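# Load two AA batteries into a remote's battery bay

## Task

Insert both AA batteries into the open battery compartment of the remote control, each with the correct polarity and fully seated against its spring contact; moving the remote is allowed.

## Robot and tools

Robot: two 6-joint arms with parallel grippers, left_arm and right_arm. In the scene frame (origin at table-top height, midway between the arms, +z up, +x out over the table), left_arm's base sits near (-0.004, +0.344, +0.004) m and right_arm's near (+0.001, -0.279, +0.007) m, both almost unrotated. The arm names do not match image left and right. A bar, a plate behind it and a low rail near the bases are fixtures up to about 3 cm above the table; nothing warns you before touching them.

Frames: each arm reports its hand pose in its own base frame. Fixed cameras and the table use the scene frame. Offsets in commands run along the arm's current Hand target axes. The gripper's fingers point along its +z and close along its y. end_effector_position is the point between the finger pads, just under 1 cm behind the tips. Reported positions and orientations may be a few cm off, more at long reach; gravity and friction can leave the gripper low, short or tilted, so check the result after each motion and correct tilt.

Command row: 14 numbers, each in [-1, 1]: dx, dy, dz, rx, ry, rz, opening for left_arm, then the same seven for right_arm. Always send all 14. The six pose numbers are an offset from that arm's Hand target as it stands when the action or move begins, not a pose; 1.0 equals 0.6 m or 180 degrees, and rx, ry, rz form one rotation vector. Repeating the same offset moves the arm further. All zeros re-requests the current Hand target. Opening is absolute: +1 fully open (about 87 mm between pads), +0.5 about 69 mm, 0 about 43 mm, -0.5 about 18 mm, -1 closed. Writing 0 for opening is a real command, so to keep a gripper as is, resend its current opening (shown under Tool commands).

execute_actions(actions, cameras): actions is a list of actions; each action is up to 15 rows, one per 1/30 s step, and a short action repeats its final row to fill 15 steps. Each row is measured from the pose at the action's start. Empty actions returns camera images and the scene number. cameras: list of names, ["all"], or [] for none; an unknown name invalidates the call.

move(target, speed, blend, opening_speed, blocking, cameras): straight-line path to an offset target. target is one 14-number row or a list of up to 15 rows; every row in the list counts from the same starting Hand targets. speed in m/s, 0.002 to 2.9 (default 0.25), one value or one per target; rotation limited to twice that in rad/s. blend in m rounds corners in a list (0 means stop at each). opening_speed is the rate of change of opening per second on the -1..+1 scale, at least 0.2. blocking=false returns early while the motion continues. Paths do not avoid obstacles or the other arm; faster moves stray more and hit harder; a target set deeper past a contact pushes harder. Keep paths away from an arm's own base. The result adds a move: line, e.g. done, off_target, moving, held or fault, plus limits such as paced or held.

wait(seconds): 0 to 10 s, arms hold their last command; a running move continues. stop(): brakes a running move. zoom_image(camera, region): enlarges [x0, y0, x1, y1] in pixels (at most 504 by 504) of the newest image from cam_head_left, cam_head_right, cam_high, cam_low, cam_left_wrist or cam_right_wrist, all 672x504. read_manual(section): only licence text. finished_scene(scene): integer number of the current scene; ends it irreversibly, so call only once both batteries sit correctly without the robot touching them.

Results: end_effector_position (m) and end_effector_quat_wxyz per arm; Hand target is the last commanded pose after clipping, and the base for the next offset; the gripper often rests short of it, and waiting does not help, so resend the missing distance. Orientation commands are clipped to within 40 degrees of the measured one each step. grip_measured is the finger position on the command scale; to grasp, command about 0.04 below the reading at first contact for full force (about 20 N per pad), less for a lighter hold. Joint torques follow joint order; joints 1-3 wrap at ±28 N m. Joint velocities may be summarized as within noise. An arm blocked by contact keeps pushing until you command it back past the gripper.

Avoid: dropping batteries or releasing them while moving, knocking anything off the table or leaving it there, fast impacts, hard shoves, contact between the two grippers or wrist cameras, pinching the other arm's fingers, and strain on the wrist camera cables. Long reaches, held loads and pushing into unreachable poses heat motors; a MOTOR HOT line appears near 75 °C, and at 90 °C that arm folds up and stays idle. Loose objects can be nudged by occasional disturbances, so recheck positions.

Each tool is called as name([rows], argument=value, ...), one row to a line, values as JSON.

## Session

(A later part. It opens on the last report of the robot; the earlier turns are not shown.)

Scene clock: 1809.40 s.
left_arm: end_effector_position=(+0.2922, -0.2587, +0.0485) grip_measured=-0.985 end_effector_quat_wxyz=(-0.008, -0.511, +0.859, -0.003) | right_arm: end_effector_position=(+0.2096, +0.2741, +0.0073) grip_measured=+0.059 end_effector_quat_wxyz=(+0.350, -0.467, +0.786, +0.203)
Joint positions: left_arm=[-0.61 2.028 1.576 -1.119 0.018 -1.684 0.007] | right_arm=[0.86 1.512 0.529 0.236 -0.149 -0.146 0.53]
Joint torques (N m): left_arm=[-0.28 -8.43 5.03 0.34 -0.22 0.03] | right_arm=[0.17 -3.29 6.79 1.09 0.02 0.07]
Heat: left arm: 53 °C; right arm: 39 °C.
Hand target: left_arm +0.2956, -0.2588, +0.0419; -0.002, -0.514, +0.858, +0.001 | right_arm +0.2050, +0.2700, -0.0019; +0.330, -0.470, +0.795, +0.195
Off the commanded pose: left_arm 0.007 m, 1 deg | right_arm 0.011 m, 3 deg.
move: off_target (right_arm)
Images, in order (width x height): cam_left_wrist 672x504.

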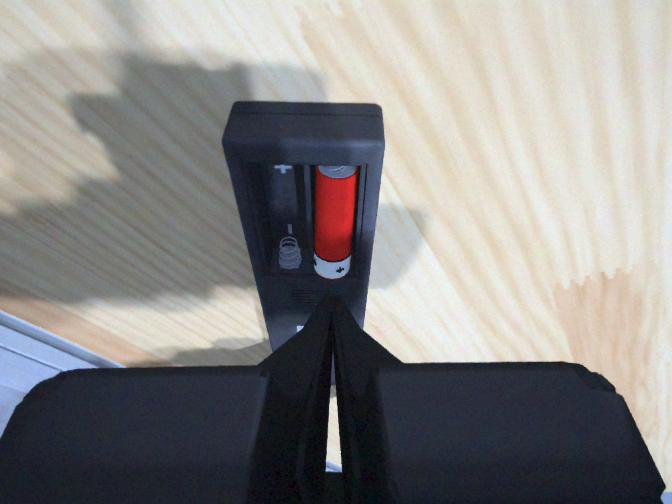

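move(target=[0, 0, 0.0450, 0, 0, 0, -1.0, 0, 0, 0, 0, 0, 0, 0], speed=0.04, cameras=["cam_left_wrist", "cam_low"])

zoom_image(camera="cam_left_wrist", region=[260, 150, 430, 350])

zoom_image(camera="cam_low", region=[265, 165, 325, 225])

Scene clock: 1817.33 s.
left_arm: end_effector_position=(+0.2913, -0.2600, +0.0308) grip_measured=-0.985 end_effector_quat_wxyz=(-0.013, -0.511, +0.859, -0.005) | right_arm: end_effector_position=(+0.2096, +0.2741, +0.0073) grip_measured=+0.059 end_effector_quat_wxyz=(+0.350, -0.467, +0.786, +0.203)
Joint positions: left_arm=[-0.61 2.046 1.528 -1.054 0.027 -1.684 0.007] | right_arm=[0.86 1.512 0.529 0.236 -0.149 -0.146 0.53]
Joint torques (N m): left_arm=[-0.29 -7.6 3.32 0.64 -0.31 0.04] | right_arm=[0.17 -3.29 6.78 1.09 0.02 0.07]
Heat: left arm: 52 °C; right arm: 39 °C.
Hand target: left_arm +0.2956, -0.2589, +0.0150; -0.002, -0.514, +0.858, +0.000 | right_arm +0.2050, +0.2700, -0.0019; +0.330, -0.470, +0.795, +0.195
Off the commanded pose: left_arm 0.016 m, 1 deg | right_arm 0.011 m, 3 deg.
move: off_target (left_arm, right_arm)
Images, in order (width x height): cam_low 672x504, cam_left_wrist 672x504.

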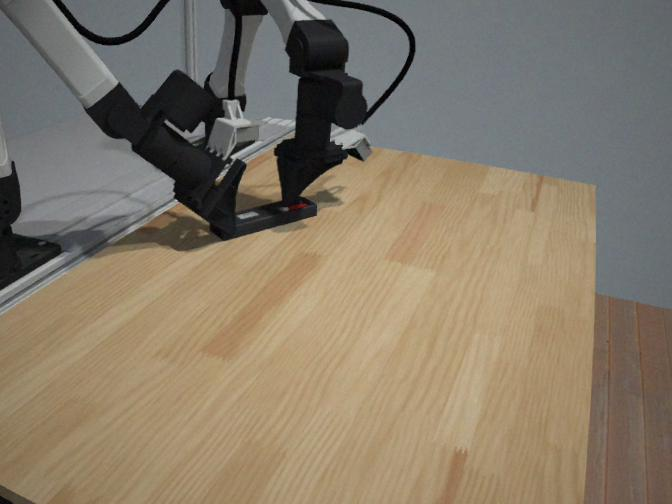

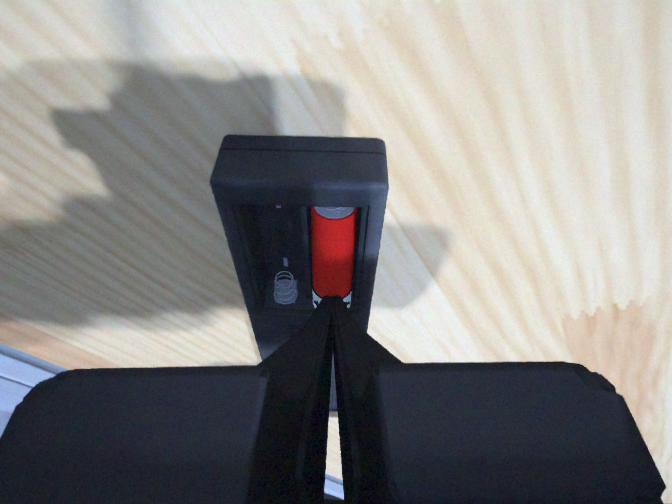

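Scaled by 2.520.

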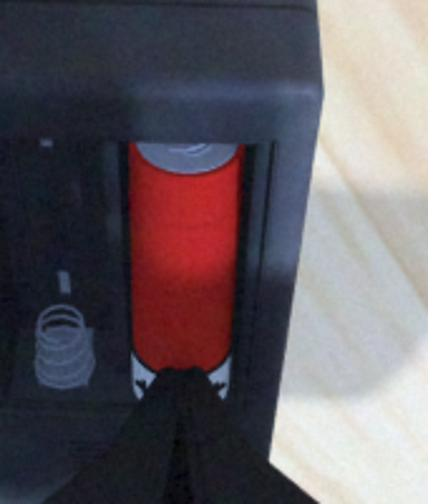

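Scaled by 8.400.

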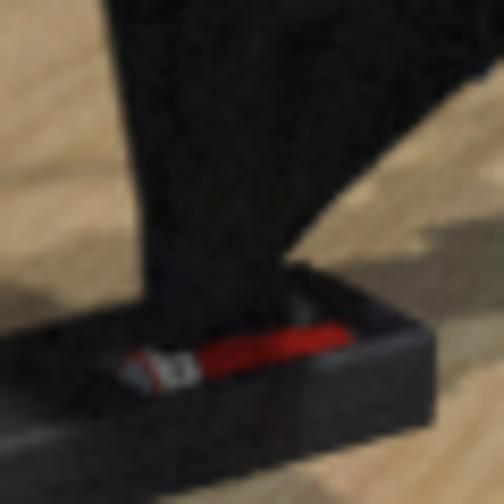

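move(target=[-0.004, 0, 0.0200, 0, 0, 0, -1.0, 0, 0, 0, 0, 0, 0, 0], speed=0.04)

move(target=[-0.004, 0, 0.0130, 0, 0, 0, -1.0, 0, 0, 0, 0, 0, 0, 0], speed=0.04, cameras=["cam_left_wrist", "cam_low", "cam_right_wrist"])

zoom_image(camera="cam_left_wrist", region=[260, 150, 430, 350])

zoom_image(camera="cam_low", region=[265, 165, 325, 225])

zoom_image(camera="cam_right_wrist", region=[240, 0, 400, 60])

Scene clock: 1822.67 s.
left_arm: end_effector_position=(+0.2913, -0.2600, +0.0295) grip_measured=-0.985 end_effector_quat_wxyz=(-0.019, -0.512, +0.858, -0.009) | right_arm: end_effector_position=(+0.2096, +0.2741, +0.0073) grip_measured=+0.059 end_effector_quat_wxyz=(+0.350, -0.467, +0.786, +0.203)
Joint positions: left_arm=[-0.603 2.046 1.52 -1.044 0.042 -1.68 0.007] | right_arm=[0.86 1.512 0.529 0.236 -0.149 -0.146 0.53]
Joint torques (N m): left_arm=[-0.49 -6.43 1.68 0.95 -0.47 0.06] | right_arm=[0.17 -3.29 6.79 1.09 0.02 0.07]
Heat: left arm: 51 °C; right arm: 39 °C.
Hand target: left_arm +0.2966, -0.2568, +0.0029; -0.002, -0.514, +0.858, +0.001 | right_arm +0.2050, +0.2700, -0.0019; +0.330, -0.470, +0.795, +0.195
Off the commanded pose: left_arm 0.027 m, 2 deg | right_arm 0.011 m, 3 deg.
move: off_target (left_arm, right_arm)

Scene clock: 1823.43 s.
left_arm: end_effector_position=(+0.2913, -0.2598, +0.0291) grip_measured=-0.985 end_effector_quat_wxyz=(-0.024, -0.512, +0.859, -0.016) | right_arm: end_effector_position=(+0.2096, +0.2741, +0.0073) grip_measured=+0.059 end_effector_quat_wxyz=(+0.350, -0.467, +0.786, +0.203)
Joint positions: left_arm=[-0.597 2.039 1.504 -1.027 0.056 -1.672 0.007] | right_arm=[0.86 1.512 0.529 0.236 -0.149 -0.146 0.53]
Joint torques (N m): left_arm=[-0.46 -5.01 1.36 1 -0.62 0.02] | right_arm=[0.17 -3.3 6.79 1.09 0.02 0.07]
Heat: left arm: 51 °C; right arm: 39 °C.
Hand target: left_arm +0.2977, -0.2547, -0.0049; -0.002, -0.514, +0.858, +0.001 | right_arm +0.2050, +0.2700, -0.0019; +0.330, -0.470, +0.795, +0.195
Off the commanded pose: left_arm 0.035 m, 3 deg | right_arm 0.011 m, 3 deg.
move: off_target (left_arm, right_arm)
Images, in order (width x height): cam_low 672x504, cam_left_wrist 672x504, cam_right_wrist 672x504.

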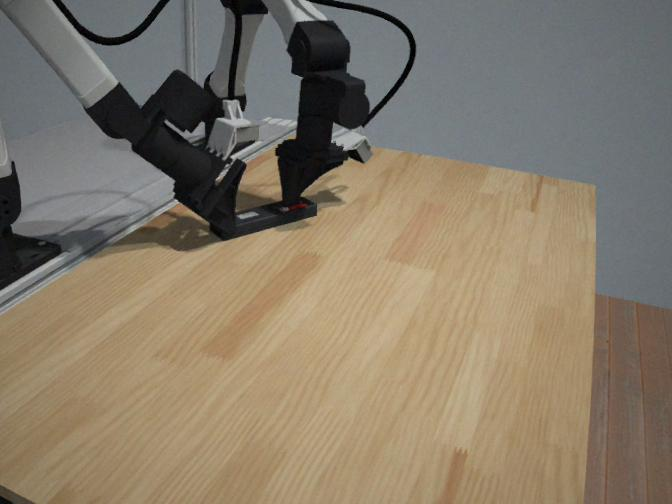

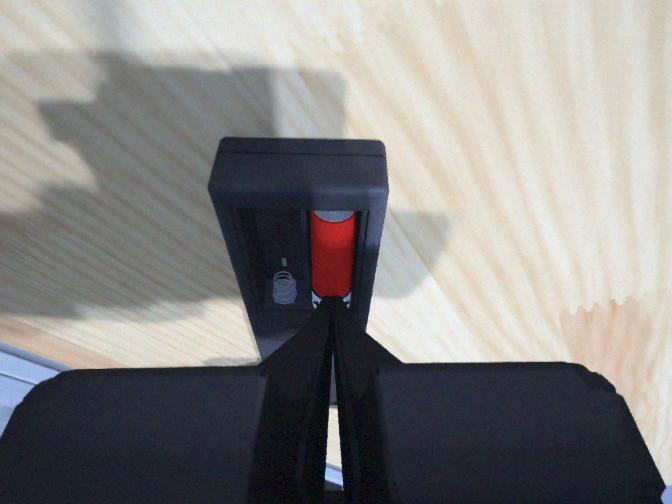

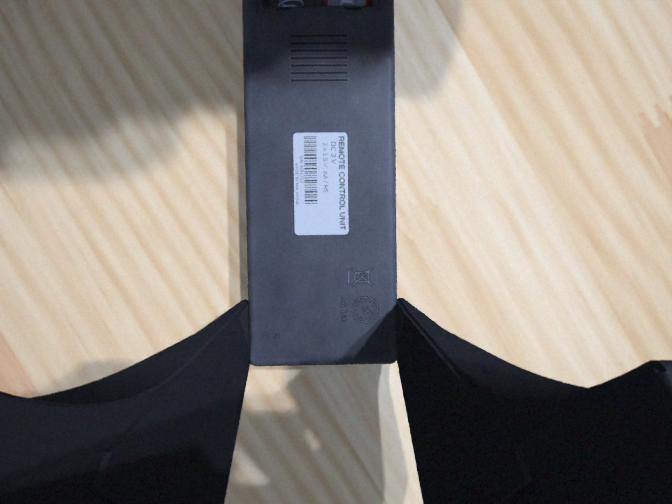

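Scaled by 2.520.

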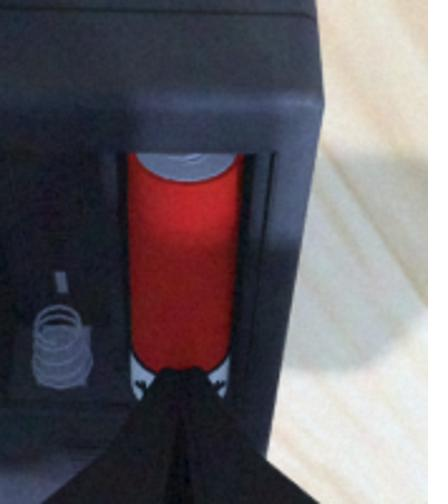

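Scaled by 8.400.

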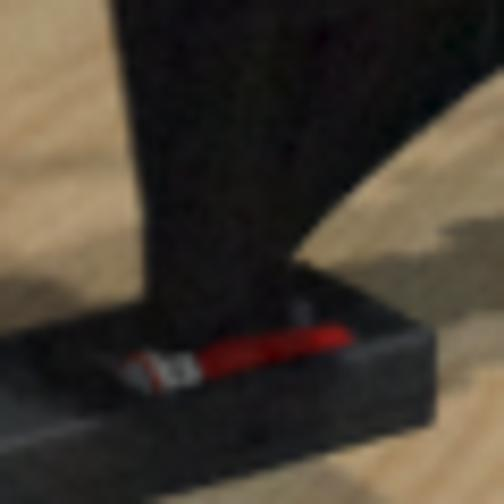

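Scaled by 3.150.

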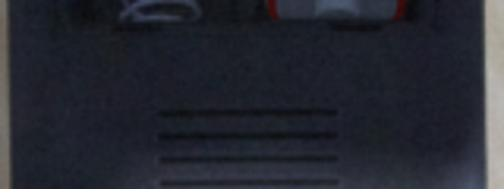

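zoom_image(camera="cam_right_wrist", region=[300, 0, 400, 20])

zoom_image(camera="cam_low", region=[270, 195, 320, 220])

Scaled by 5.040.

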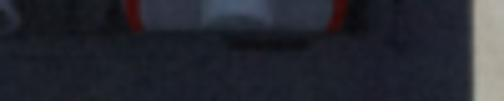

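Scaled by 10.080.

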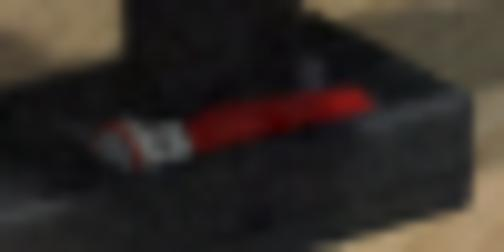

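move([
  [0.004, 0, -0.055, 0, 0, 0, -1.0, 0, 0, 0, 0, 0, 0, 0],
  [-0.0025, -0.003, -0.125, 0, 0, 0, -1.0, 0, 0, 0, 0, 0, 0, 0],
  [-0.0025, -0.003, -0.075, 0, 0, 0, -1.0, 0, 0, 0, 0, 0, 0, 0],
], speed=[0.08, 0.1, 0.06], blend=[0.005, 0, 0], cameras=["cam_left_wrist", "cam_low", "cam_right_wrist"])

zoom_image(camera="cam_left_wrist", region=[260, 130, 430, 330])

zoom_image(camera="cam_low", region=[265, 165, 325, 225])

zoom_image(camera="cam_right_wrist", region=[300, 0, 400, 20])

Scene clock: 1862.33 s.
left_arm: end_effector_position=(+0.2956, -0.2554, +0.0455) grip_measured=-0.985 end_effector_quat_wxyz=(-0.009, -0.511, +0.860, -0.002) | right_arm: end_effector_position=(+0.2096, +0.2741, +0.0073) grip_measured=+0.059 end_effector_quat_wxyz=(+0.350, -0.467, +0.786, +0.203)
Joint positions: left_arm=[-0.598 2.038 1.578 -1.115 0.018 -1.67 0.007] | right_arm=[0.86 1.512 0.529 0.236 -0.149 -0.146 0.53]
Joint torques (N m): left_arm=[0.13 -8.84 5 0.32 -0.22 0.08] | right_arm=[0.17 -3.29 6.78 1.09 0.02 0.07]
Heat: left arm: 48 °C; right arm: 39 °C.
Hand target: left_arm +0.3001, -0.2542, +0.0402; -0.001, -0.514, +0.858, +0.001 | right_arm +0.2050, +0.2700, -0.0019; +0.330, -0.470, +0.795, +0.195
Off the commanded pose: left_arm 0.007 m, 1 deg | right_arm 0.011 m, 3 deg.
move: off_target (right_arm)
Images, in order (width x height): cam_low 672x504, cam_left_wrist 672x504, cam_right_wrist 672x504.

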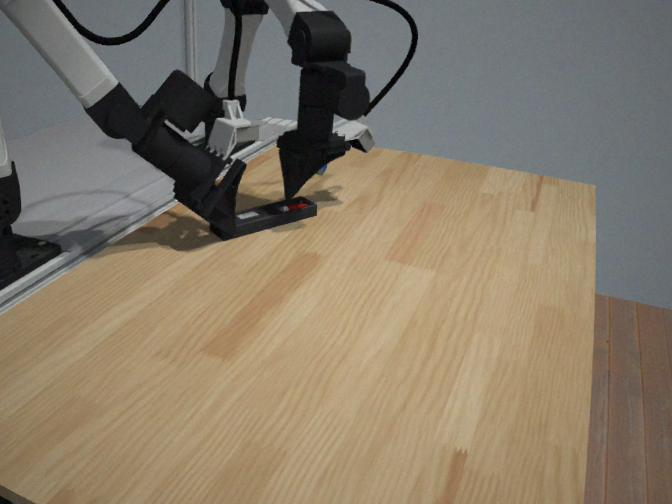

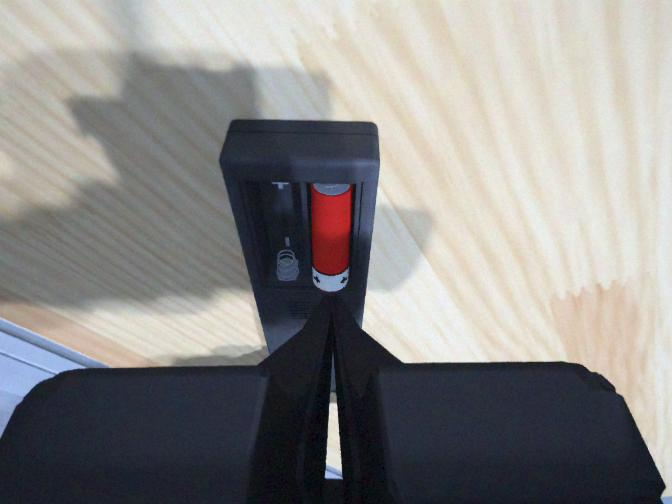

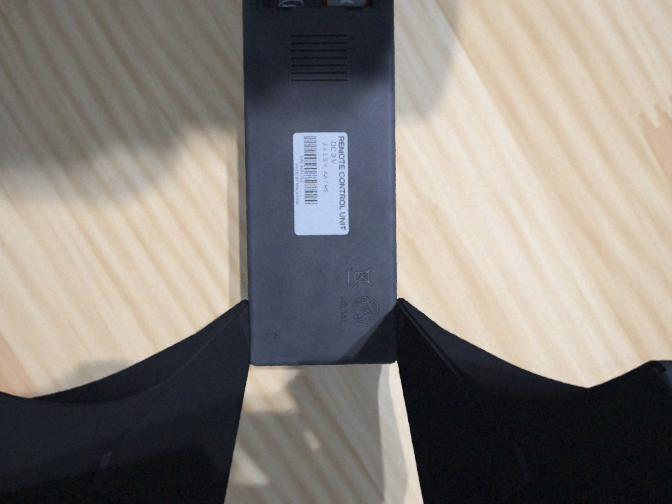

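Scaled by 2.520.

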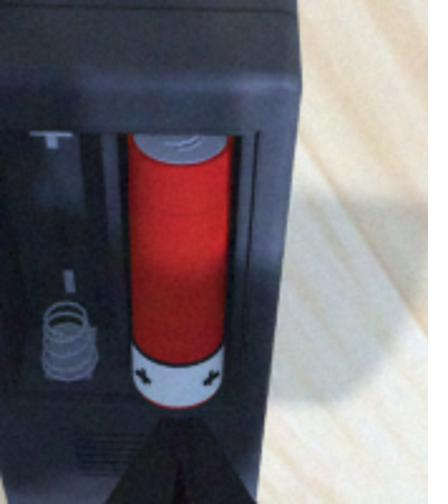

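Scaled by 8.400.

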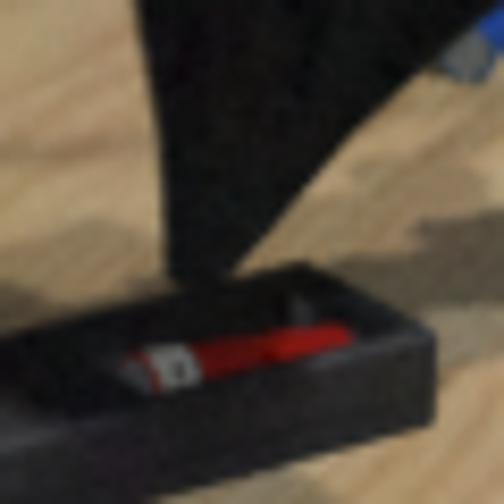

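Scaled by 5.040.

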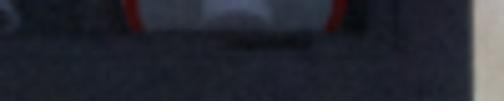

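move([
  [-0.001, 0, 0.030, 0, 0, 0, -1.0, 0, 0, 0, 0, 0, 0, 0],
  [-0.001, 0, 0.060, 0, 0, 0, -1.0, 0, 0, 0, 0, 0, 0, 0],
], speed=[0.05, 0.03], blend=[0.003, 0], cameras=["cam_left_wrist", "cam_low", "cam_right_wrist"])

zoom_image(camera="cam_left_wrist", region=[260, 150, 430, 350])

zoom_image(camera="cam_low", region=[265, 165, 325, 225])

zoom_image(camera="cam_right_wrist", region=[300, 0, 400, 20])

Scene clock: 1868.53 s.
left_arm: end_effector_position=(+0.2944, -0.2557, +0.0292) grip_measured=-0.985 end_effector_quat_wxyz=(-0.017, -0.512, +0.859, -0.006) | right_arm: end_effector_position=(+0.2096, +0.2741, +0.0073) grip_measured=+0.059 end_effector_quat_wxyz=(+0.350, -0.467, +0.786, +0.203)
Joint positions: left_arm=[-0.592 2.05 1.526 -1.051 0.037 -1.668 0.007] | right_arm=[0.86 1.512 0.529 0.236 -0.149 -0.146 0.53]
Joint torques (N m): left_arm=[-0.35 -6.54 1.95 0.92 -0.4 0.04] | right_arm=[0.18 -3.29 6.78 1.09 0.02 0.07]
Heat: left arm: 49 °C; right arm: 39 °C.
Hand target: left_arm +0.3004, -0.2537, +0.0042; -0.002, -0.514, +0.858, +0.000 | right_arm +0.2050, +0.2700, -0.0019; +0.330, -0.470, +0.795, +0.195
Off the commanded pose: left_arm 0.026 m, 2 deg | right_arm 0.011 m, 3 deg.
move: off_target (left_arm, right_arm)
Images, in order (width x height): cam_low 672x504, cam_left_wrist 672x504, cam_right_wrist 672x504.

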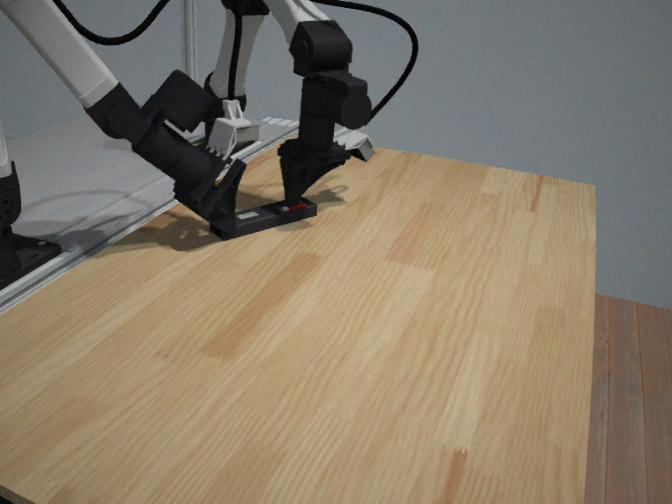

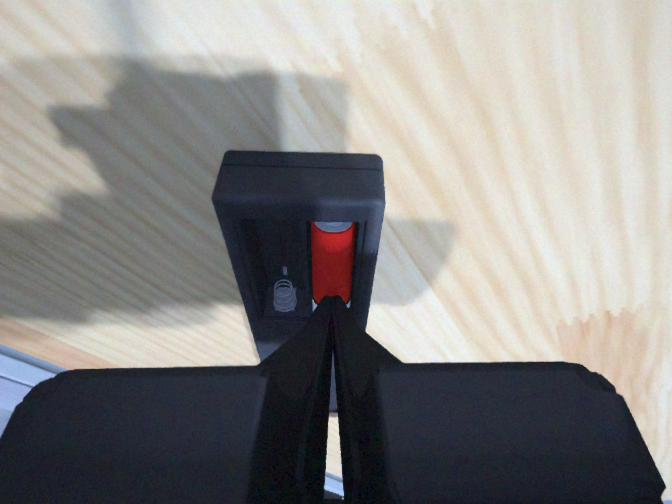

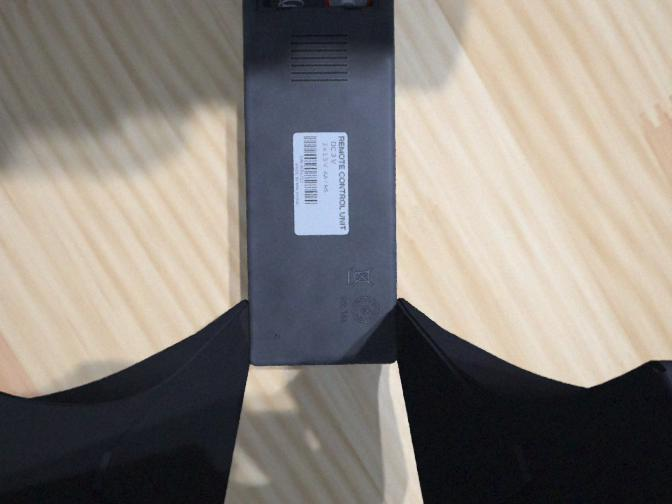

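Scaled by 2.520.

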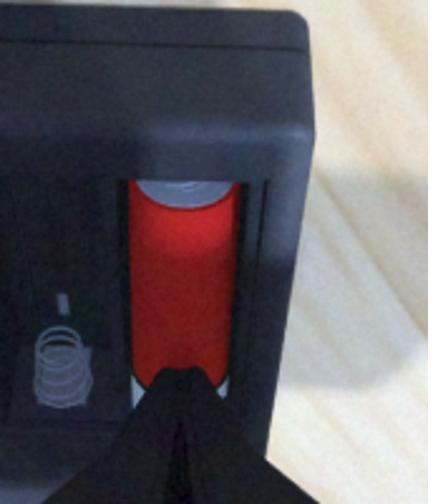

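Scaled by 8.400.

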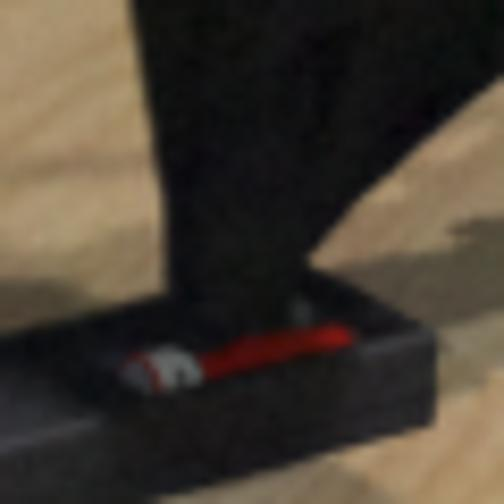

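Scaled by 5.040.

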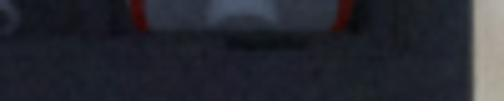

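move(target=[-0.025, 0, 0.0150, 0, 0, 0, -1.0, 0, 0, 0, 0, 0, 0, 0], speed=0.04, cameras=["cam_right_wrist"])

zoom_image(camera="cam_right_wrist", region=[300, 0, 400, 20])

Scene clock: 1871.63 s.
left_arm: end_effector_position=(+0.2950, -0.2546, +0.0283) grip_measured=-0.985 end_effector_quat_wxyz=(-0.043, -0.508, +0.860, -0.024) | right_arm: end_effector_position=(+0.2096, +0.2741, +0.0073) grip_measured=+0.059 end_effector_quat_wxyz=(+0.350, -0.467, +0.786, +0.203)
Joint positions: left_arm=[-0.561 2.049 1.506 -1.026 0.098 -1.629 0.007] | right_arm=[0.86 1.512 0.529 0.236 -0.149 -0.146 0.53]
Joint torques (N m): left_arm=[0.51 -5.74 1.68 0.95 -1.02 0.06] | right_arm=[0.17 -3.29 6.78 1.09 0.02 0.07]
Heat: left arm: 49 °C; right arm: 39 °C.
Hand target: left_arm +0.3073, -0.2404, -0.0050; -0.002, -0.514, +0.858, +0.001 | right_arm +0.2050, +0.2700, -0.0019; +0.330, -0.470, +0.795, +0.195
Off the commanded pose: left_arm 0.038 m, 6 deg | right_arm 0.011 m, 3 deg.
move: off_target (left_arm, right_arm)
Images, in order (width x height): cam_right_wrist 672x504.

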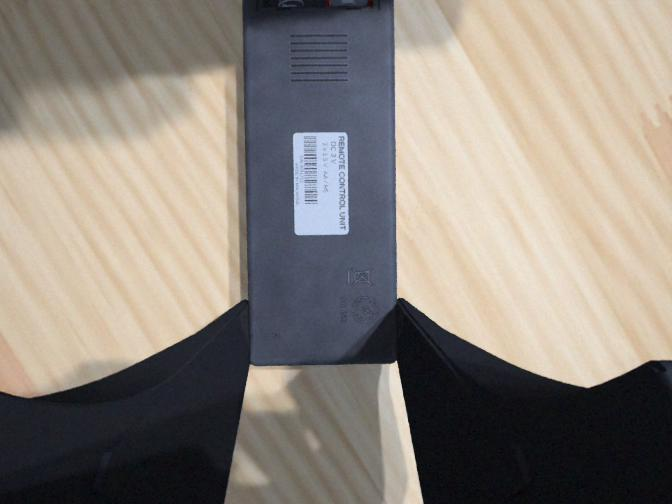

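Scaled by 5.040.

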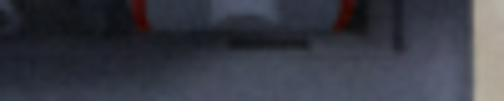

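move(target=[-0.020, 0, 0.0120, 0, 0, 0, -1.0, 0, 0, 0, 0, 0, 0, 0], speed=0.04, cameras=["cam_right_wrist", "cam_low"])

zoom_image(camera="cam_right_wrist", region=[300, 0, 400, 20])

zoom_image(camera="cam_low", region=[265, 165, 325, 225])

Scene clock: 1874.63 s.
left_arm: end_effector_position=(+0.2970, -0.2521, +0.0279) grip_measured=-0.985 end_effector_quat_wxyz=(-0.060, -0.505, +0.860, -0.037) | right_arm: end_effector_position=(+0.2096, +0.2741, +0.0073) grip_measured=+0.059 end_effector_quat_wxyz=(+0.350, -0.467, +0.786, +0.203)
Joint positions: left_arm=[-0.534 2.049 1.494 -1.009 0.141 -1.596 0.007] | right_arm=[0.86 1.512 0.529 0.236 -0.149 -0.146 0.53]
Joint torques (N m): left_arm=[1.05 -5.16 1.46 0.98 -1.44 0.02] | right_arm=[0.17 -3.28 6.78 1.09 0.02 0.07]
Heat: left arm: 48 °C; right arm: 39 °C.
Hand target: left_arm +0.3131, -0.2298, -0.0122; -0.002, -0.514, +0.858, +0.001 | right_arm +0.2050, +0.2700, -0.0019; +0.330, -0.470, +0.795, +0.195
Off the commanded pose: left_arm 0.049 m, 8 deg | right_arm 0.011 m, 3 deg.
move: off_target (left_arm, right_arm)
Images, in order (width x height): cam_low 672x504, cam_right_wrist 672x504.

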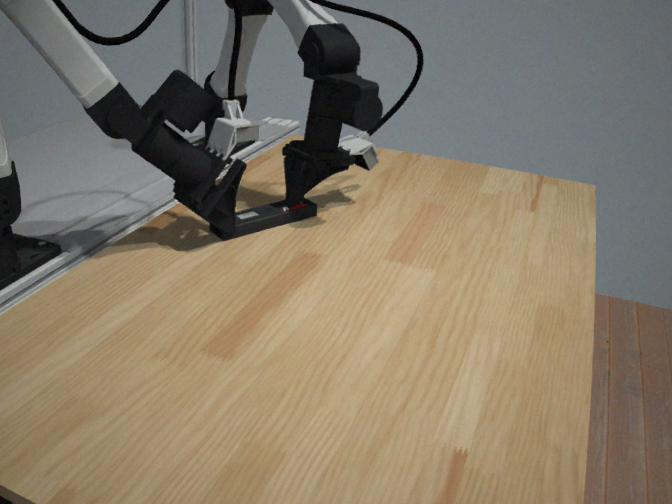

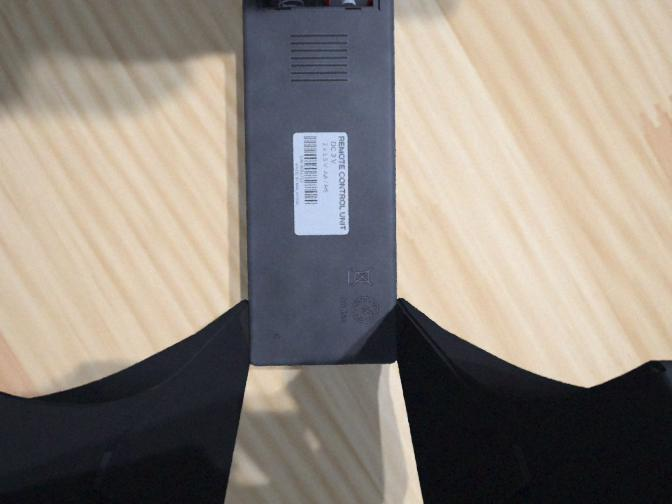

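Scaled by 5.040.

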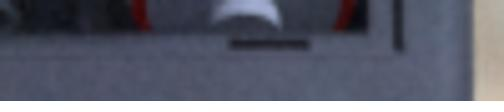

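Scaled by 8.400.

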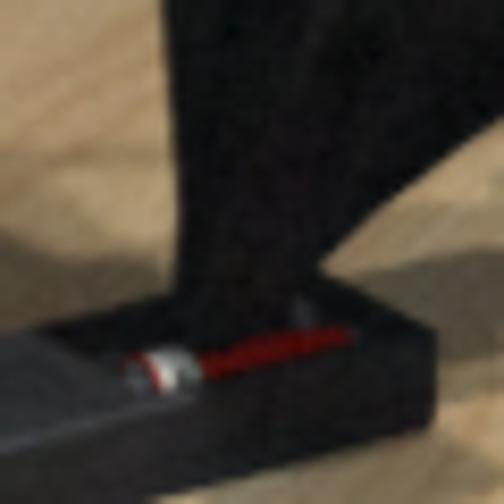

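move([
  [0.02, 0.001, -0.075, 0, 0, 0, -1.0, 0, 0, 0, 0, 0, 0, 0],
  [0.0589, 0.0027, -0.1453, 0, 0, 0, -1.0, 0, 0, 0, 0, 0, 0, 0],
  [0.0589, 0.0027, -0.0903, 0, 0, 0, -1.0, 0, 0, 0, 0, 0, 0, 0],
], speed=[0.08, 0.1, 0.06], blend=[0.01, 0, 0], cameras=["cam_left_wrist"])

zoom_image(camera="cam_left_wrist", region=[260, 130, 430, 330])

Scene clock: 1952.53 s.
left_arm: end_effector_position=(+0.2912, -0.2590, +0.0425) grip_measured=-0.985 end_effector_quat_wxyz=(-0.012, -0.509, +0.860, +0.004) | right_arm: end_effector_position=(+0.2096, +0.2741, +0.0073) grip_measured=+0.059 end_effector_quat_wxyz=(+0.350, -0.467, +0.786, +0.203)
Joint positions: left_arm=[-0.612 2.047 1.58 -1.121 0.019 -1.681 0.007] | right_arm=[0.86 1.512 0.529 0.236 -0.149 -0.146 0.53]
Joint torques (N m): left_arm=[-0.53 -10.28 4.92 0.28 -0.22 -0.04] | right_arm=[0.18 -3.3 6.78 1.09 0.02 0.07]
Heat: left arm: 46 °C; right arm: 39 °C.
Hand target: left_arm +0.2951, -0.2602, +0.0421; -0.002, -0.514, +0.858, +0.001 | right_arm +0.2050, +0.2700, -0.0019; +0.330, -0.470, +0.795, +0.195
Off the commanded pose: left_arm 0.004 m, 1 deg | right_arm 0.011 m, 3 deg.
move: off_target (right_arm)
Images, in order (width x height): cam_left_wrist 672x504.

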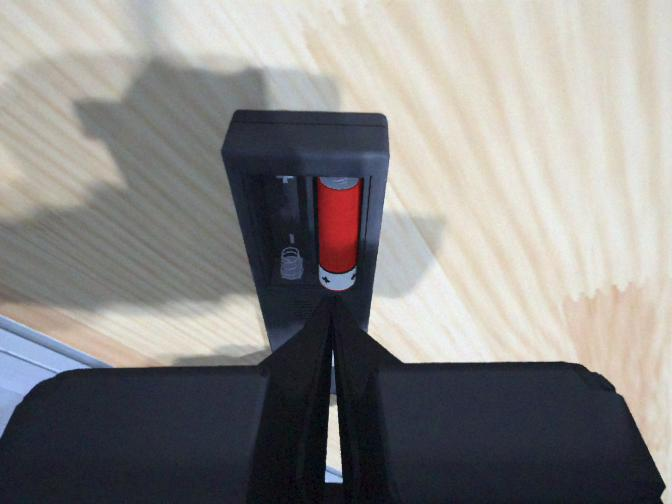

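Scaled by 2.520.

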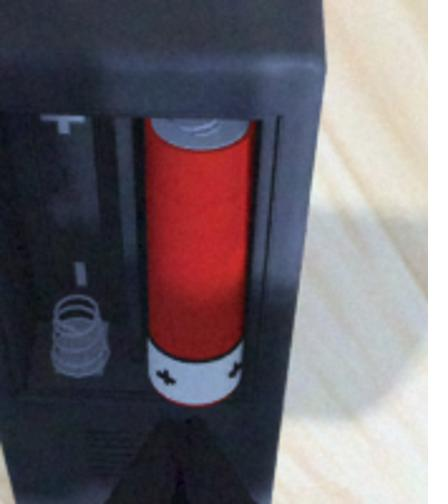

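move([
  [0.0, -0.0025, 0.040, 0, 0, 0, -1.0, 0, 0, 0, 0, 0, 0, 0],
  [-0.01, -0.0025, 0.1035, 0, 0, 0, -1.0, 0, 0, 0, 0, 0, 0, 0],
], speed=[0.05, 0.04], blend=[0.003, 0], cameras=["cam_right_wrist", "cam_low"])

zoom_image(camera="cam_right_wrist", region=[300, 0, 400, 20])

zoom_image(camera="cam_low", region=[265, 165, 325, 225])

Scene clock: 1957.97 s.
left_arm: end_effector_position=(+0.2920, -0.2606, +0.0284) grip_measured=-0.985 end_effector_quat_wxyz=(-0.026, -0.511, +0.859, -0.025) | right_arm: end_effector_position=(+0.2096, +0.2741, +0.0073) grip_measured=+0.059 end_effector_quat_wxyz=(+0.350, -0.467, +0.786, +0.203)
Joint positions: left_arm=[-0.592 2.032 1.488 -1.005 0.067 -1.667 0.007] | right_arm=[0.86 1.512 0.529 0.236 -0.149 -0.146 0.53]
Joint torques (N m): left_arm=[-0.88 -2.36 0.49 1.26 -0.72 0.02] | right_arm=[0.17 -3.29 6.78 1.09 0.02 0.07]
Heat: left arm: 47 °C; right arm: 39 °C.
Hand target: left_arm +0.2990, -0.2557, -0.0200; -0.002, -0.514, +0.858, +0.001 | right_arm +0.2050, +0.2700, -0.0019; +0.330, -0.470, +0.795, +0.195
Off the commanded pose: left_arm 0.049 m, 4 deg | right_arm 0.011 m, 3 deg.
move: off_target (left_arm, right_arm)
Images, in order (width x height): cam_low 672x504, cam_right_wrist 672x504.

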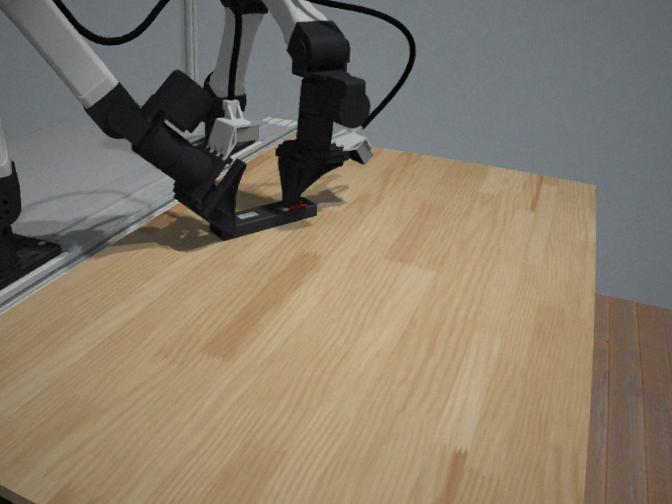

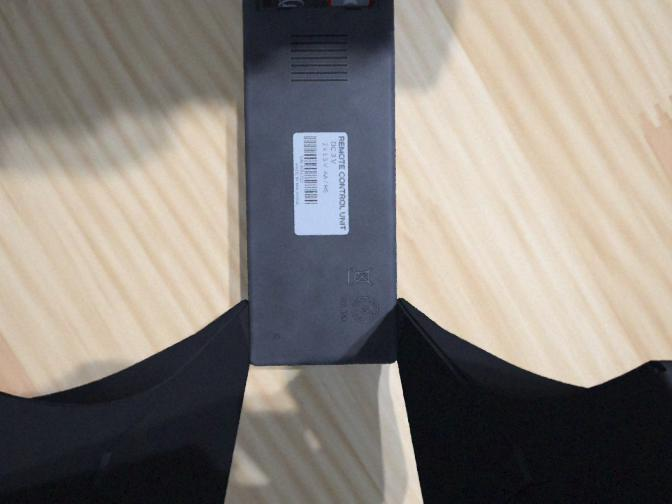

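Scaled by 5.040.

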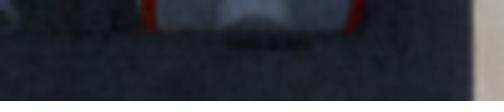

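Scaled by 8.400.

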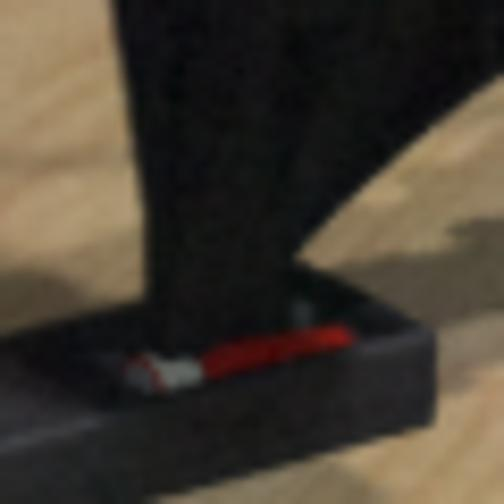

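move([
  [-0.02, -0.012, 0.008, 0, 0, 0, -1.0, 0, 0, 0, 0, 0, 0, 0],
  [-0.02, 0.012, 0.008, 0, 0, 0, -1.0, 0, 0, 0, 0, 0, 0, 0],
  [-0.02, -0.012, 0.008, 0, 0, 0, -1.0, 0, 0, 0, 0, 0, 0, 0],
  [-0.02, 0.0, 0.008, 0, 0, 0, -1.0, 0, 0, 0, 0, 0, 0, 0],
], speed=0.08, blend=[0.004, 0.004, 0.004, 0], cameras=["cam_right_wrist", "cam_low"])

zoom_image(camera="cam_right_wrist", region=[300, 0, 400, 20])

zoom_image(camera="cam_low", region=[265, 165, 325, 225])

Scene clock: 1974.80 s.
left_arm: end_effector_position=(+0.2927, -0.2599, +0.0284) grip_measured=-0.985 end_effector_quat_wxyz=(-0.044, -0.506, +0.860, -0.039) | right_arm: end_effector_position=(+0.2096, +0.2741, +0.0073) grip_measured=+0.059 end_effector_quat_wxyz=(+0.350, -0.467, +0.786, +0.203)
Joint positions: left_arm=[-0.569 2.03 1.474 -0.985 0.115 -1.634 0.007] | right_arm=[0.86 1.512 0.529 0.236 -0.149 -0.146 0.53]
Joint torques (N m): left_arm=[-0.1 -2.02 0.64 1.2 -1.18 0] | right_arm=[0.17 -3.3 6.78 1.09 0.02 0.07]
Heat: left arm: 45 °C; right arm: 39 °C.
Hand target: left_arm +0.3047, -0.2452, -0.0247; -0.002, -0.514, +0.858, +0.000 | right_arm +0.2050, +0.2700, -0.0019; +0.330, -0.470, +0.795, +0.195
Off the commanded pose: left_arm 0.057 m, 7 deg | right_arm 0.011 m, 3 deg.
move: off_target (left_arm, right_arm); blend cut to 0.0036 m at target 3
Images, in order (width x height): cam_low 672x504, cam_right_wrist 672x504.

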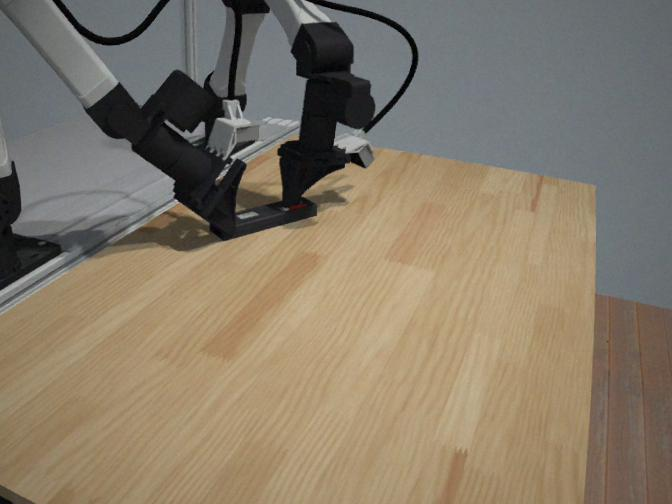

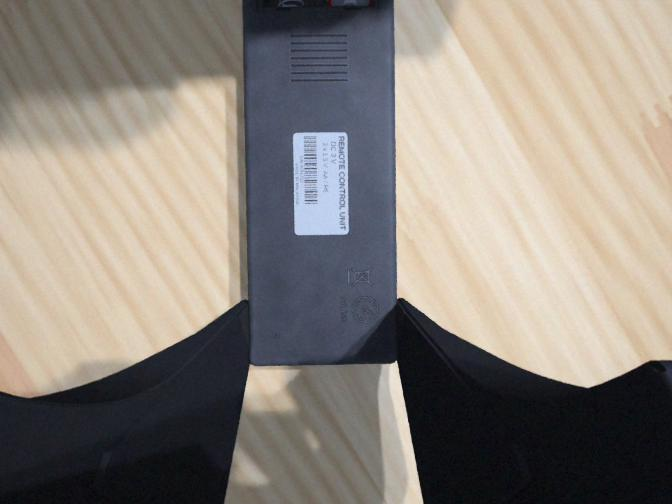

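Scaled by 5.040.

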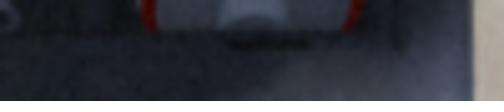

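Scaled by 8.400.

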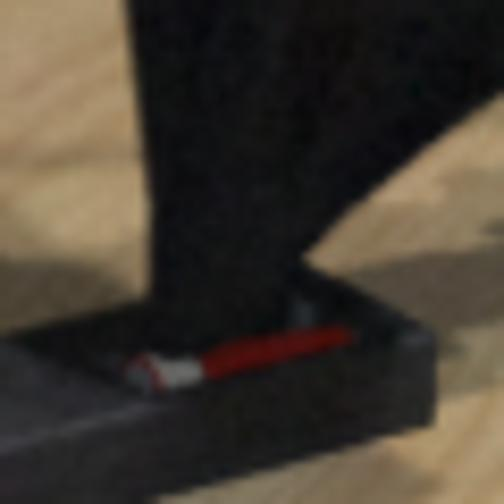

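move([
  [0.005, 0.0, -0.10, 0, 0, 0, -1.0, 0, 0, 0, 0, 0, 0, 0],
  [-0.0542, 0.0217, -0.1828, 0, 0, 0, -1.0, 0, 0, 0, 0, 0, 0, 0],
  [-0.0542, 0.0217, -0.1828, 0, 0, 0, 1.0, 0, 0, 0, 0, 0, 0, 0],
], speed=[0.08, 0.12, 0.1], blend=[0.01, 0, 0], cameras=["cam_left_wrist", "cam_low"])

zoom_image(camera="cam_low", region=[265, 165, 325, 225])

Scene clock: 1987.93 s.
left_arm: end_effector_position=(+0.3008, -0.2108, +0.0634) grip_measured=+1.000 end_effector_quat_wxyz=(-0.022, -0.514, +0.857, +0.022) | right_arm: end_effector_position=(+0.2096, +0.2741, +0.0073) grip_measured=+0.059 end_effector_quat_wxyz=(+0.350, -0.467, +0.786, +0.203)
Joint positions: left_arm=[-0.49 2.005 1.6 -1.228 0.015 -1.571 1] | right_arm=[0.86 1.512 0.529 0.236 -0.149 -0.146 0.53]
Joint torques (N m): left_arm=[0.42 -14.06 7.05 0.02 -0.19 0.19] | right_arm=[0.17 -3.29 6.78 1.09 0.02 0.07]
Heat: left arm: 45 °C; right arm: 39 °C.
Hand target: left_arm +0.3090, -0.2102, +0.0848; -0.002, -0.514, +0.858, +0.001 | right_arm +0.2050, +0.2700, -0.0019; +0.330, -0.470, +0.795, +0.195
Off the commanded pose: left_arm 0.023 m, 3 deg | right_arm 0.011 m, 3 deg.
move: off_target (left_arm, right_arm); target 3's new opening was sent with left_arm's hand 0.023 m and 3 deg from that target
Images, in order (width x height): cam_low 672x504, cam_left_wrist 672x504.

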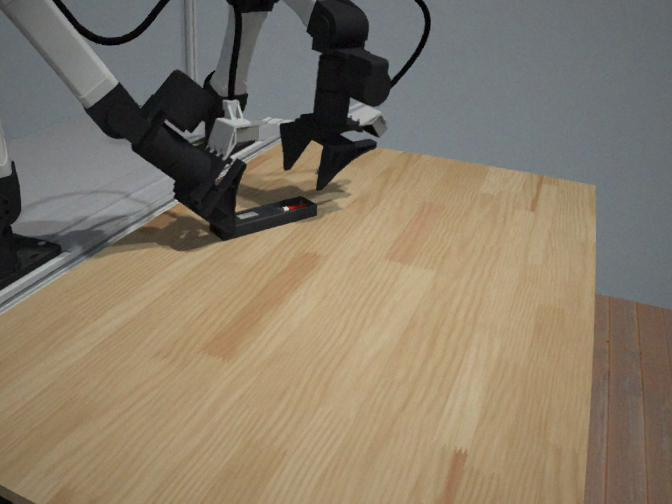

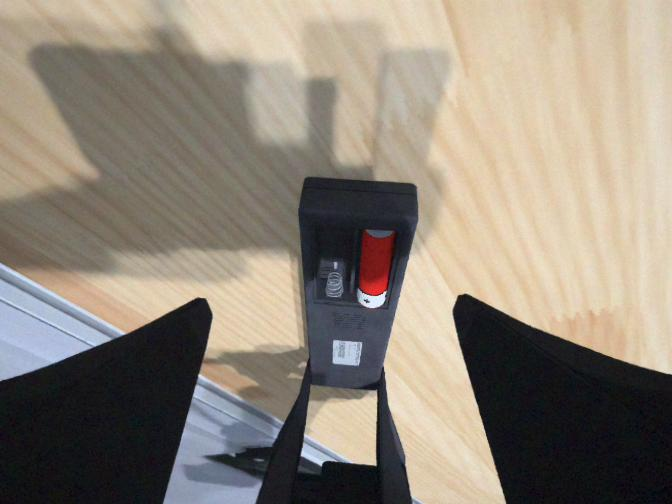

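Scaled by 8.400.

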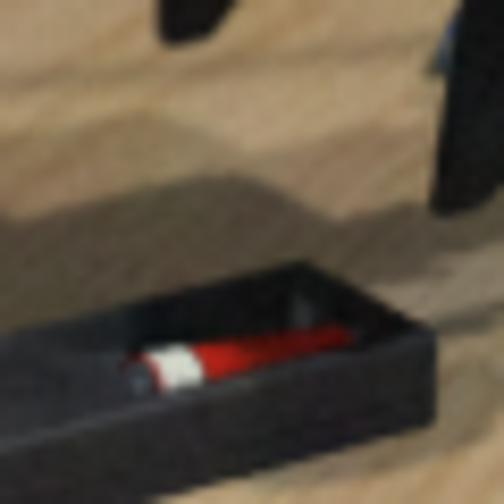

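move([
  [0.0078, -0.0042, 0.1247, 0, 0, 0, 1.0, 0, 0, 0, 0, 0, 0, 0],
  [0.0078, -0.0042, 0.1247, 0, 0, 0, 0.05, 0, 0, 0, 0, 0, 0, 0],
], speed=0.08, opening_speed=0.6, cameras=["cam_left_wrist", "cam_low"])

zoom_image(camera="cam_low", region=[265, 165, 325, 225])

Scene clock: 1998.77 s.
left_arm: end_effector_position=(+0.3069, -0.2140, +0.0141) grip_measured=+0.086 end_effector_quat_wxyz=(-0.008, -0.515, +0.857, -0.002) | right_arm: end_effector_position=(+0.2096, +0.2741, +0.0073) grip_measured=+0.059 end_effector_quat_wxyz=(+0.350, -0.467, +0.786, +0.203)
Joint positions: left_arm=[-0.49 2.027 1.432 -0.981 0.015 -1.571 0.543] | right_arm=[0.86 1.512 0.529 0.236 -0.149 -0.146 0.53]
Joint torques (N m): left_arm=[-0.81 -8.69 4.94 0.32 -0.19 0.06] | right_arm=[0.18 -3.29 6.78 1.09 0.02 0.07]
Heat: left arm: 48 °C; right arm: 39 °C.
Hand target: left_arm +0.3087, -0.2155, +0.0100; -0.002, -0.514, +0.858, +0.001 | right_arm +0.2050, +0.2700, -0.0019; +0.330, -0.470, +0.795, +0.195
Off the commanded pose: left_arm 0.005 m, 1 deg | right_arm 0.011 m, 3 deg.
move: off_target (right_arm)
Images, in order (width x height): cam_low 672x504, cam_left_wrist 672x504.

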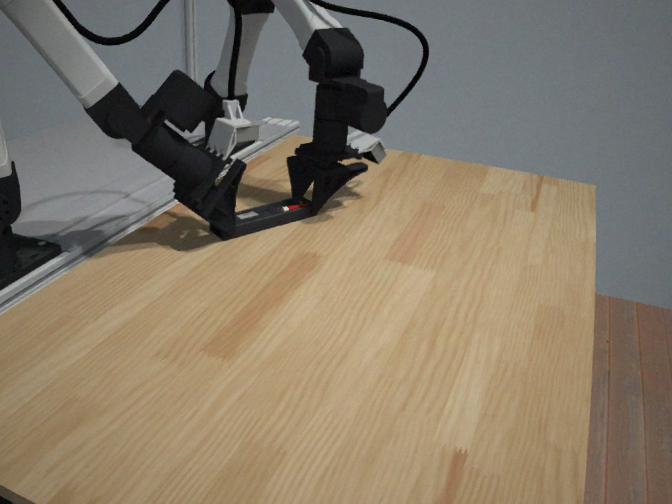

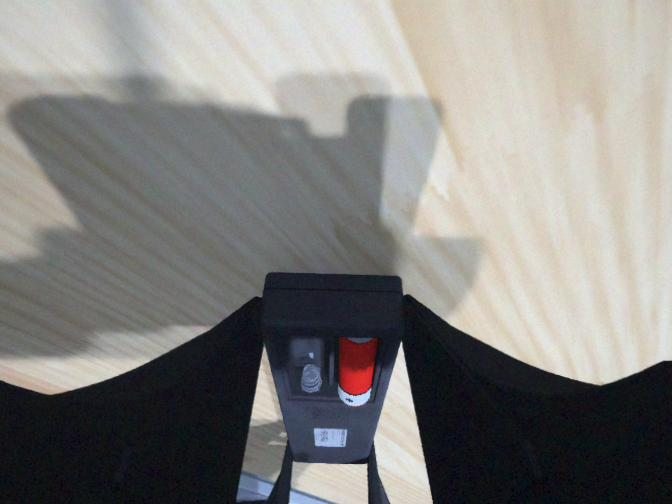

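Scaled by 8.400.

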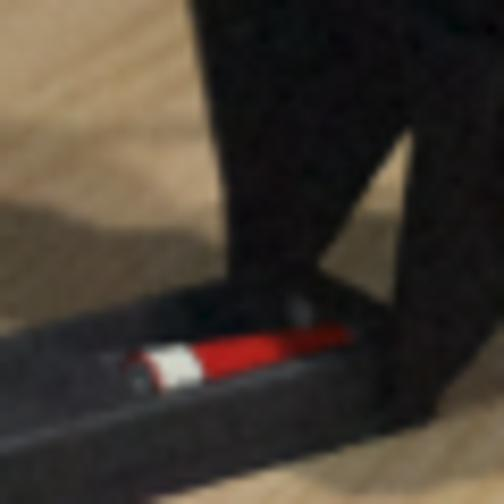

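move([
  [0, 0, 0, 0, 0, 0, 0.05, -0.0177, -0.0034, -0.004, 0, 0, 0, 0.0],
  [0, 0, 0, 0, 0, 0, 0.05, -0.0177, -0.0034, -0.004, 0, 0, 0, 0.6],
  [0, 0, 0, 0, 0, 0, 0.05, -0.0177, -0.0034, -0.0873, 0, 0, 0, 0.6],
], speed=0.06, opening_speed=1.0, cameras=["cam_right_wrist", "cam_low"])

Scene clock: 2022.80 s.
left_arm: end_effector_position=(+0.3066, -0.2145, +0.0141) grip_measured=+0.086 end_effector_quat_wxyz=(-0.008, -0.514, +0.858, -0.002) | right_arm: end_effector_position=(+0.1930, +0.2438, +0.0404) grip_measured=+0.600 end_effector_quat_wxyz=(+0.325, -0.465, +0.801, +0.191)
Joint positions: left_arm=[-0.492 2.027 1.432 -0.981 0.015 -1.571 0.543] | right_arm=[0.835 1.286 0.559 -0.082 -0.154 -0.156 0.8]
Joint torques (N m): left_arm=[-0.69 -8.73 4.94 0.32 -0.19 0.06] | right_arm=[-0.85 -5.15 5.86 1.45 -0.23 -0.09]
Heat: left arm: 49 °C; right arm: 39 °C.
Hand target: left_arm +0.3087, -0.2156, +0.0100; -0.002, -0.514, +0.858, +0.001 | right_arm +0.1926, +0.2432, +0.0428; +0.330, -0.470, +0.795, +0.195
Off the commanded pose: left_arm 0.005 m, 1 deg | right_arm 0.002 m, 1 deg.
move: done
Images, in order (width x height): cam_low 672x504, cam_right_wrist 672x504.

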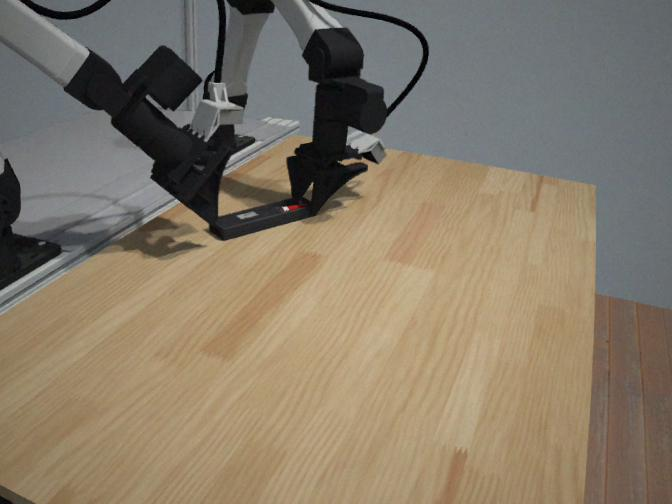

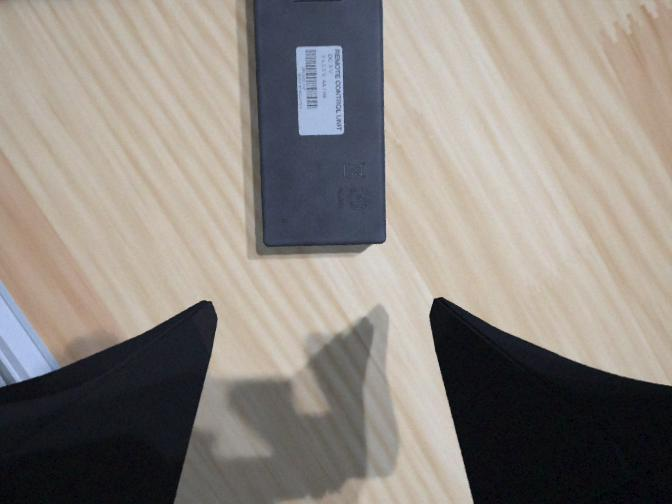

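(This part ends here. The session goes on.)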